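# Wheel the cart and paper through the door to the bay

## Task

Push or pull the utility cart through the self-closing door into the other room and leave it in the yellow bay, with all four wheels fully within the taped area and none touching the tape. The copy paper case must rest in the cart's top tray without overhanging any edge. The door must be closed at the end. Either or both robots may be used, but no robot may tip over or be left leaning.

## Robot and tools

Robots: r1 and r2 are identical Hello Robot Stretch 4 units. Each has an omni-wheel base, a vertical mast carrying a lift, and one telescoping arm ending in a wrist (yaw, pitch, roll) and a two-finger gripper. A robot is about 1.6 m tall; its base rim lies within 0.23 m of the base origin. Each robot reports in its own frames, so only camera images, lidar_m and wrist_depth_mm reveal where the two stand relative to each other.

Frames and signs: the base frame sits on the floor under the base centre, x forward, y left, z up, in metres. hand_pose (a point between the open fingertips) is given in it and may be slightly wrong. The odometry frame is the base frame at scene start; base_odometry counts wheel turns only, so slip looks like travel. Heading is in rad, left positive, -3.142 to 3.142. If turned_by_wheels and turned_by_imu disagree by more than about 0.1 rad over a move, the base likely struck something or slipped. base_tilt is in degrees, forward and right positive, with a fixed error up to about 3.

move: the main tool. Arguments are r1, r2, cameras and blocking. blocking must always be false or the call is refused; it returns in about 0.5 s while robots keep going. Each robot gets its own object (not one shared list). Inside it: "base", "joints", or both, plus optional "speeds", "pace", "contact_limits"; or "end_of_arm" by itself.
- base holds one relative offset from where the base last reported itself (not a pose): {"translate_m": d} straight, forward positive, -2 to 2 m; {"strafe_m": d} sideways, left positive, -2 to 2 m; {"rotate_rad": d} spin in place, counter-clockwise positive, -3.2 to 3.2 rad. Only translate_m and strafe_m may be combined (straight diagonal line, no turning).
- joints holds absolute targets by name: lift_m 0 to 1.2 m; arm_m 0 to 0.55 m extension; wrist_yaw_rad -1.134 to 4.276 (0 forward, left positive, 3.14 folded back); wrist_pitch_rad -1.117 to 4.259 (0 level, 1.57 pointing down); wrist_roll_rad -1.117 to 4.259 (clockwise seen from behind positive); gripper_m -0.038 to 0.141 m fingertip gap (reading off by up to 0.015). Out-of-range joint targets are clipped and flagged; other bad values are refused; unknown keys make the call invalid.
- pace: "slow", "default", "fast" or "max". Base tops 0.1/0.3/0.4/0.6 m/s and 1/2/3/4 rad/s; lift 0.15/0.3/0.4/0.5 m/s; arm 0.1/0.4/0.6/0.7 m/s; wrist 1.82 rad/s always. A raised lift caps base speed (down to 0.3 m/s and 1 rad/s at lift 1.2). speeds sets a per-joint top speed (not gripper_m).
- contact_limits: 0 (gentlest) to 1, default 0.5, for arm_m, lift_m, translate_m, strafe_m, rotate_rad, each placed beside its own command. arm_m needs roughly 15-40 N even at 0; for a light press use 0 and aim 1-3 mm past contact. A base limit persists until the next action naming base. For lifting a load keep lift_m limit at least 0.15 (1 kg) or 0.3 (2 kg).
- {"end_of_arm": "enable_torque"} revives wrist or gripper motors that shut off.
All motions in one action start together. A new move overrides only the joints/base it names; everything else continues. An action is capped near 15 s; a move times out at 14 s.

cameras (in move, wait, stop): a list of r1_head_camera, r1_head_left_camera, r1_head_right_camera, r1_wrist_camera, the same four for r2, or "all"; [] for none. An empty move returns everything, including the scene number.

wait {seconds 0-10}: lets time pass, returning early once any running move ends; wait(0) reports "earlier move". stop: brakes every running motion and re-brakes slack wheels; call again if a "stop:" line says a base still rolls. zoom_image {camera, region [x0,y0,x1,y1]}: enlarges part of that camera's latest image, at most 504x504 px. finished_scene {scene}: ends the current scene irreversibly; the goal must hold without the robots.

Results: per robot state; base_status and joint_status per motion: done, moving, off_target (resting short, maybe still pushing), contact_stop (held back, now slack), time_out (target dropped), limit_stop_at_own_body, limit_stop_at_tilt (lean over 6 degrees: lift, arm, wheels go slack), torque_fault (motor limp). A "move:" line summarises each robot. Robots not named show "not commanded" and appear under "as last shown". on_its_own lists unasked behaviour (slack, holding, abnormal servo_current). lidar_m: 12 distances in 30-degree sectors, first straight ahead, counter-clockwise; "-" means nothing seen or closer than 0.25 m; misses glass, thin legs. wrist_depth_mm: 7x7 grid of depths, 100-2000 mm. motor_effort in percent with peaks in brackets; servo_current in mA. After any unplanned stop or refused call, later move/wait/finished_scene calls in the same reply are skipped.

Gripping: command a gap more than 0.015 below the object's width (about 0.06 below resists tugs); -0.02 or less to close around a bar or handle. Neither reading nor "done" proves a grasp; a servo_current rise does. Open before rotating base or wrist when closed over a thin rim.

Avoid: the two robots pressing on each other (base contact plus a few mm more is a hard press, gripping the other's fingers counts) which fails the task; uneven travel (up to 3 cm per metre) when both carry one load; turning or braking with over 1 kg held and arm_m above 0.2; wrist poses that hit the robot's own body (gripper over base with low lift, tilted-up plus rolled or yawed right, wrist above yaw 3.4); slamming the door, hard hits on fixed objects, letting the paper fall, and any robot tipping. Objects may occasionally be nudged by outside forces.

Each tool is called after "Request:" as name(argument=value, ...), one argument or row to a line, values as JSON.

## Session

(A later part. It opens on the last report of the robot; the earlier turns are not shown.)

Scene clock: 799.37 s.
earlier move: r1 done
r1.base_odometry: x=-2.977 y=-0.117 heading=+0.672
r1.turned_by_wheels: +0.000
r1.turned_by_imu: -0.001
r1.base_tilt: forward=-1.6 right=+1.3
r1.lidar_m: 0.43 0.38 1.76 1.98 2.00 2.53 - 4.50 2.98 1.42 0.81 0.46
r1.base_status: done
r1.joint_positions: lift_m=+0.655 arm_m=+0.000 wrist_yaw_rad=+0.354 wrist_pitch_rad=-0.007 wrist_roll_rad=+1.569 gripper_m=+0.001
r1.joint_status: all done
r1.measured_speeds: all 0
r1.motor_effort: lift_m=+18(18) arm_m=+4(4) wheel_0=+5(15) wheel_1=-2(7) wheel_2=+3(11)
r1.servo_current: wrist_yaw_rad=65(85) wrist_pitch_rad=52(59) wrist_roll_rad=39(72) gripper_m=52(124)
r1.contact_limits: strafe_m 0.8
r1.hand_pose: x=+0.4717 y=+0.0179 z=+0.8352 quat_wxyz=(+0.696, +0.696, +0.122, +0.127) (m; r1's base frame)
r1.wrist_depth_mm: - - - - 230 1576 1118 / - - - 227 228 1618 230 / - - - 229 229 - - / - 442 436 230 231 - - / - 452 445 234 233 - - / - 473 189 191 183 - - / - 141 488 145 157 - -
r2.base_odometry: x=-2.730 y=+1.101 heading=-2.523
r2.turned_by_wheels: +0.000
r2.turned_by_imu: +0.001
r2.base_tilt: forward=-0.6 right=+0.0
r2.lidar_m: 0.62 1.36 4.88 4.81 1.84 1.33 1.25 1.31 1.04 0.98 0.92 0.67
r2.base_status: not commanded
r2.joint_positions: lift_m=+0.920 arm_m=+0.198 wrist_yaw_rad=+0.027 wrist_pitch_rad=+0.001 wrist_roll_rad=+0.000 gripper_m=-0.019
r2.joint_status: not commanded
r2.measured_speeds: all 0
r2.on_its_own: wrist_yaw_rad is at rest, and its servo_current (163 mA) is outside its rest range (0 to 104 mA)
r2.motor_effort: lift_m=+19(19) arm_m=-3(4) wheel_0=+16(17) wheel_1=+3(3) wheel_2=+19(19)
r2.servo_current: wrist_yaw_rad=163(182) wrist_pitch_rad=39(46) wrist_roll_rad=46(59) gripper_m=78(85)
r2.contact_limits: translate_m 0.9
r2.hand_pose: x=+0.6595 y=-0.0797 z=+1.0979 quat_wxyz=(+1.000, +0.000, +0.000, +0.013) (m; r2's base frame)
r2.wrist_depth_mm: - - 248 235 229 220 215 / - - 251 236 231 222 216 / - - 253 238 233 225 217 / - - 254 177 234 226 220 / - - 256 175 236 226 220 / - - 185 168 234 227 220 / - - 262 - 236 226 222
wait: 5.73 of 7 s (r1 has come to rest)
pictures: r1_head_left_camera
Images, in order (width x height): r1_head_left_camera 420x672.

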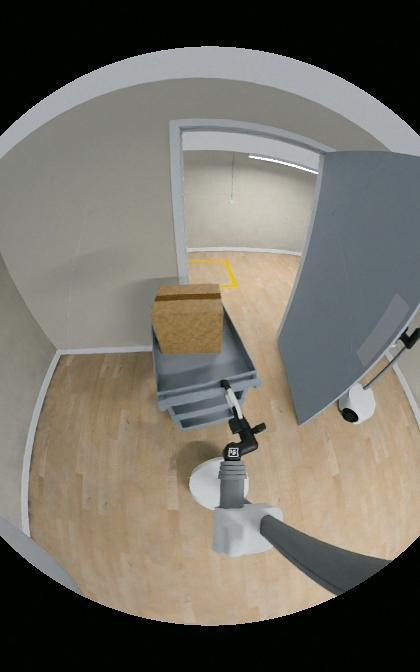

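Request:
move(
  blocking=false,
  r1={"base":{"translate_m":-0.1,"strafe_m":-0.25},"joints":{"wrist_yaw_rad":0.65},"speeds":{"wrist_yaw_rad":0.12},"pace":"slow","contact_limits":{"strafe_m":0.8}},
  cameras=[],
)

Request:
wait(
  seconds=5,
  cameras=[],
)

Request:
move(
  blocking=false,
  r1={"base":{"translate_m":-0.55,"strafe_m":-0.25},"pace":"slow","contact_limits":{"translate_m":0.8}},
  cameras=[],
)

Request:
wait(
  seconds=8,
  cameras=["r1_head_left_camera","r1_wrist_camera"],
)

Scene clock: 810.77 s.
move: r1 moving
r1.base_odometry: x=-2.974 y=-0.129 heading=+0.673
r1.turned_by_wheels: +0.001
r1.turned_by_imu: +0.001
r1.base_tilt: forward=-1.6 right=+1.2
r1.lidar_m: 0.40 0.39 1.73 1.98 2.01 2.53 - 4.51 3.01 1.43 0.82 0.50
r1.base_status: translate_m moving; strafe_m moving
r1.joint_positions: lift_m=+0.655 arm_m=+0.000 wrist_yaw_rad=+0.403 wrist_pitch_rad=-0.007 wrist_roll_rad=+1.569 gripper_m=+0.001
r1.joint_status: wrist_yaw_rad moving
r1.measured_speeds: translate_m=-0.018 strafe_m=-0.045 rotate_rad=+0.002 lift_m=+0.000 arm_m=+0.000 wrist_yaw_rad=+0.130 wrist_pitch_rad=-0.002 wrist_roll_rad=+0.000
r1.motor_effort: lift_m=+18(18) arm_m=+1(4) wheel_0=+7(8) wheel_1=-6(9) wheel_2=+7(7)
r1.servo_current: wrist_yaw_rad=52(65) wrist_pitch_rad=52(59) wrist_roll_rad=59(59) gripper_m=52(59)
r1.contact_limits: strafe_m 0.8
r1.hand_pose: x=+0.4705 y=+0.0325 z=+0.8352 quat_wxyz=(+0.693, +0.693, +0.139, +0.144) (m; r1's base frame)
r1.wrist_depth_mm: - - - - 221 225 225 / - - - 223 223 1618 459 / - - - 226 225 - - / - 442 436 229 229 - - / - 452 452 233 234 - - / - 480 186 193 183 - - / - 140 504 - 157 - -
r2.base_odometry: x=-2.730 y=+1.101 heading=-2.523
r2.turned_by_wheels: +0.000
r2.turned_by_imu: +0.000
r2.base_tilt: forward=-0.7 right=+0.0
r2.lidar_m: 0.61 1.34 4.86 4.81 1.85 1.32 1.26 1.31 1.05 0.98 0.92 0.68
r2.base_status: not commanded
r2.joint_positions: lift_m=+0.920 arm_m=+0.198 wrist_yaw_rad=+0.027 wrist_pitch_rad=+0.001 wrist_roll_rad=+0.000 gripper_m=-0.019
r2.joint_status: not commanded
r2.measured_speeds: all 0
r2.motor_effort: lift_m=+19(19) arm_m=-4(4) wheel_0=+16(17) wheel_1=+2(3) wheel_2=+19(19)
r2.servo_current: wrist_yaw_rad=169(176) wrist_pitch_rad=39(46) wrist_roll_rad=46(65) gripper_m=72(85)
r2.contact_limits: translate_m 0.9
r2.hand_pose: x=+0.6595 y=-0.0797 z=+1.0979 quat_wxyz=(+1.000, +0.000, +0.000, +0.013) (m; r2's base frame)
r2.wrist_depth_mm: - - 250 235 230 221 216 / - - 252 236 232 223 216 / - - 253 237 233 224 217 / - - 255 177 234 225 219 / - - 257 175 236 226 220 / - - 185 168 233 228 221 / - - 260 - 237 226 222
pictures: none
No camera images: "cameras" was empty.

Scene clock: 814.23 s.
earlier move: r1 done
r1.base_odometry: x=-2.900 y=-0.374 heading=+0.672
r1.turned_by_wheels: +0.000
r1.turned_by_imu: -0.002
r1.base_tilt: forward=-1.6 right=+1.2
r1.lidar_m: 0.47 0.37 0.36 2.19 2.23 2.83 - 4.18 2.75 2.51 0.86 0.70
r1.base_status: done
r1.joint_positions: lift_m=+0.655 arm_m=+0.000 wrist_yaw_rad=+0.647 wrist_pitch_rad=-0.008 wrist_roll_rad=+1.569 gripper_m=+0.001
r1.joint_status: all done
r1.measured_speeds: all 0
r1.motor_effort: lift_m=+18(18) arm_m=-4(4) wheel_0=+4(9) wheel_1=-4(11) wheel_2=+5(13)
r1.servo_current: wrist_yaw_rad=52(85) wrist_pitch_rad=59(59) wrist_roll_rad=39(78) gripper_m=52(59)
r1.contact_limits: strafe_m 0.8
r1.hand_pose: x=+0.4537 y=+0.1042 z=+0.8355 quat_wxyz=(+0.670, +0.671, +0.222, +0.228) (m; r1's base frame)
r1.wrist_depth_mm: - - - - 242 1464 1118 / - - - 238 236 258 259 / - - - 236 236 1863 - / - 459 445 237 236 - - / - 445 445 237 236 - - / - 462 186 193 183 - - / - 141 477 - 156 - -
r2.base_odometry: x=-2.730 y=+1.101 heading=-2.523
r2.turned_by_wheels: +0.000
r2.turned_by_imu: +0.000
r2.base_tilt: forward=-0.6 right=+0.0
r2.lidar_m: 0.60 1.15 4.90 4.80 1.83 1.33 1.26 1.31 1.06 0.99 0.90 0.69
r2.base_status: not commanded
r2.joint_positions: lift_m=+0.920 arm_m=+0.198 wrist_yaw_rad=+0.027 wrist_pitch_rad=+0.001 wrist_roll_rad=+0.000 gripper_m=-0.019
r2.joint_status: not commanded
r2.measured_speeds: all 0
r2.on_its_own: wrist_yaw_rad is at rest, and its servo_current (176 mA) is outside its rest range (0 to 104 mA)
r2.motor_effort: lift_m=+19(19) arm_m=-4(4) wheel_0=+16(17) wheel_1=+3(3) wheel_2=+19(19)
r2.servo_current: wrist_yaw_rad=176(182) wrist_pitch_rad=39(46) wrist_roll_rad=46(65) gripper_m=85(91)
r2.contact_limits: translate_m 0.9
r2.hand_pose: x=+0.6595 y=-0.0797 z=+1.0979 quat_wxyz=(+1.000, +0.000, +0.000, +0.013) (m; r2's base frame)
r2.wrist_depth_mm: - - 249 235 229 221 215 / - - 252 236 232 223 216 / - - 252 238 232 224 217 / - - 255 177 235 226 219 / 788 - 256 175 236 227 220 / 854 842 183 167 233 227 221 / - - 262 - 237 226 222
wait: 3.47 of 5 s (r1 has come to rest)
pictures: none
No camera images: "cameras" was empty.

Scene clock: 814.73 s.
move: r1 moving
r1.base_odometry: x=-2.906 y=-0.387 heading=+0.672
r1.turned_by_wheels: +0.000
r1.turned_by_imu: +0.000
r1.base_tilt: forward=-1.6 right=+1.3
r1.lidar_m: 0.45 0.36 0.37 2.21 2.22 2.82 - 4.20 2.75 2.50 0.90 0.71
r1.base_status: translate_m moving; strafe_m moving
r1.joint_positions: lift_m=+0.655 arm_m=+0.000 wrist_yaw_rad=+0.647 wrist_pitch_rad=-0.008 wrist_roll_rad=+1.569 gripper_m=+0.001
r1.joint_status: not commanded
r1.measured_speeds: translate_m=-0.049 strafe_m=-0.022 rotate_rad=+0.000 lift_m=+0.000 arm_m=+0.000 wrist_yaw_rad=+0.000 wrist_pitch_rad=+0.000 wrist_roll_rad=+0.000
r1.motor_effort: lift_m=+18(18) arm_m=-4(4) wheel_0=-2(5) wheel_1=-8(9) wheel_2=+11(12)
r1.servo_current: wrist_yaw_rad=33(65) wrist_pitch_rad=52(59) wrist_roll_rad=46(65) gripper_m=46(59)
r1.contact_limits: translate_m 0.8
r1.hand_pose: x=+0.4537 y=+0.1042 z=+0.8355 quat_wxyz=(+0.670, +0.671, +0.222, +0.228) (m; r1's base frame)
r1.wrist_depth_mm: - - - - 245 1464 1098 / - - - 239 238 264 264 / - - - 239 238 1708 - / - 462 449 238 238 - - / - 452 449 237 238 - - / - 459 185 192 183 - - / - 139 477 - 156 - -
r2.base_odometry: x=-2.730 y=+1.101 heading=-2.523
r2.turned_by_wheels: +0.000
r2.turned_by_imu: +0.000
r2.base_tilt: forward=-0.7 right=+0.0
r2.lidar_m: 0.60 1.12 4.87 4.80 1.84 1.30 1.25 1.30 1.03 0.99 0.91 0.69
r2.base_status: not commanded
r2.joint_positions: lift_m=+0.920 arm_m=+0.198 wrist_yaw_rad=+0.027 wrist_pitch_rad=+0.001 wrist_roll_rad=+0.000 gripper_m=-0.019
r2.joint_status: not commanded
r2.measured_speeds: all 0
r2.motor_effort: lift_m=+19(19) arm_m=-3(4) wheel_0=+16(17) wheel_1=+2(3) wheel_2=+19(19)
r2.servo_current: wrist_yaw_rad=169(176) wrist_pitch_rad=46(46) wrist_roll_rad=33(52) gripper_m=78(85)
r2.contact_limits: translate_m 0.9
r2.hand_pose: x=+0.6595 y=-0.0797 z=+1.0979 quat_wxyz=(+1.000, +0.000, +0.000, +0.013) (m; r2's base frame)
r2.wrist_depth_mm: - - 251 234 230 221 215 / - - 252 236 231 222 216 / - - 253 237 232 224 217 / - - 255 177 234 226 219 / 842 - 256 175 236 226 220 / 831 820 185 168 234 227 220 / - - 260 - 237 226 222
pictures: none
No camera images: "cameras" was empty.

Scene clock: 821.47 s.
earlier move: r1 done
r1.base_odometry: x=-3.175 y=-0.912 heading=+0.672
r1.turned_by_wheels: +0.000
r1.turned_by_imu: -0.004
r1.base_tilt: forward=-1.6 right=+1.3
r1.lidar_m: 0.46 0.29 0.30 2.39 2.40 2.99 3.76 3.79 2.57 2.34 1.57 1.16
r1.base_status: done
r1.joint_positions: lift_m=+0.655 arm_m=+0.000 wrist_yaw_rad=+0.647 wrist_pitch_rad=-0.008 wrist_roll_rad=+1.569 gripper_m=+0.001
r1.joint_status: not commanded
r1.measured_speeds: all 0
r1.motor_effort: lift_m=+18(18) arm_m=-4(4) wheel_0=-7(11) wheel_1=-3(11) wheel_2=+4(12)
r1.servo_current: wrist_yaw_rad=46(78) wrist_pitch_rad=46(59) wrist_roll_rad=33(65) gripper_m=52(59)
r1.contact_limits: translate_m 0.8
r1.hand_pose: x=+0.4537 y=+0.1042 z=+0.8355 quat_wxyz=(+0.670, +0.671, +0.222, +0.228) (m; r1's base frame)
r1.wrist_depth_mm: 1661 - - 225 - 1808 1229 / 1808 - - - 283 286 286 / 1863 - - 262 267 1708 1255 / - - - 255 255 1921 - / - - 554 244 246 - - / - 439 186 202 182 - - / - 159 424 162 167 - -
r2.base_odometry: x=-2.730 y=+1.101 heading=-2.523
r2.turned_by_wheels: +0.000
r2.turned_by_imu: +0.001
r2.base_tilt: forward=-0.6 right=+0.1
r2.lidar_m: 0.61 1.09 1.31 4.81 1.82 1.34 1.26 1.31 1.04 0.99 0.91 0.70
r2.base_status: not commanded
r2.joint_positions: lift_m=+0.920 arm_m=+0.198 wrist_yaw_rad=+0.027 wrist_pitch_rad=+0.001 wrist_roll_rad=+0.000 gripper_m=-0.019
r2.joint_status: not commanded
r2.measured_speeds: all 0
r2.on_its_own: wrist_yaw_rad is at rest, and its servo_current (156 mA) is outside its rest range (0 to 104 mA)
r2.motor_effort: lift_m=+19(19) arm_m=-3(4) wheel_0=+16(17) wheel_1=+3(3) wheel_2=+19(19)
r2.servo_current: wrist_yaw_rad=156(189) wrist_pitch_rad=39(46) wrist_roll_rad=52(65) gripper_m=78(91)
r2.contact_limits: translate_m 0.9
r2.hand_pose: x=+0.6595 y=-0.0797 z=+1.0979 quat_wxyz=(+1.000, +0.000, +0.000, +0.013) (m; r2's base frame)
r2.wrist_depth_mm: - - 250 235 229 220 215 / - - 252 236 231 223 216 / - - 253 237 233 224 218 / - - 254 177 234 225 219 / - 891 255 174 236 226 220 / - 854 185 167 232 227 221 / 640 - 259 - 236 227 222
wait: 6.73 of 8 s (r1 has come to rest)
pictures: r1_head_left_camera, r1_wrist_camera
Images, in order (width x height): r1_head_left_camera 420x672, r1_wrist_camera 616x392.

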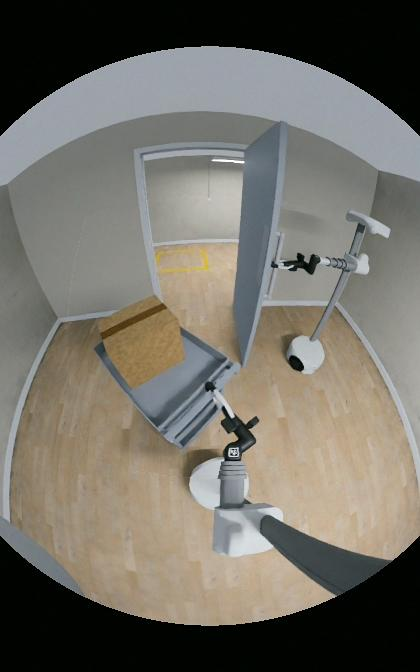

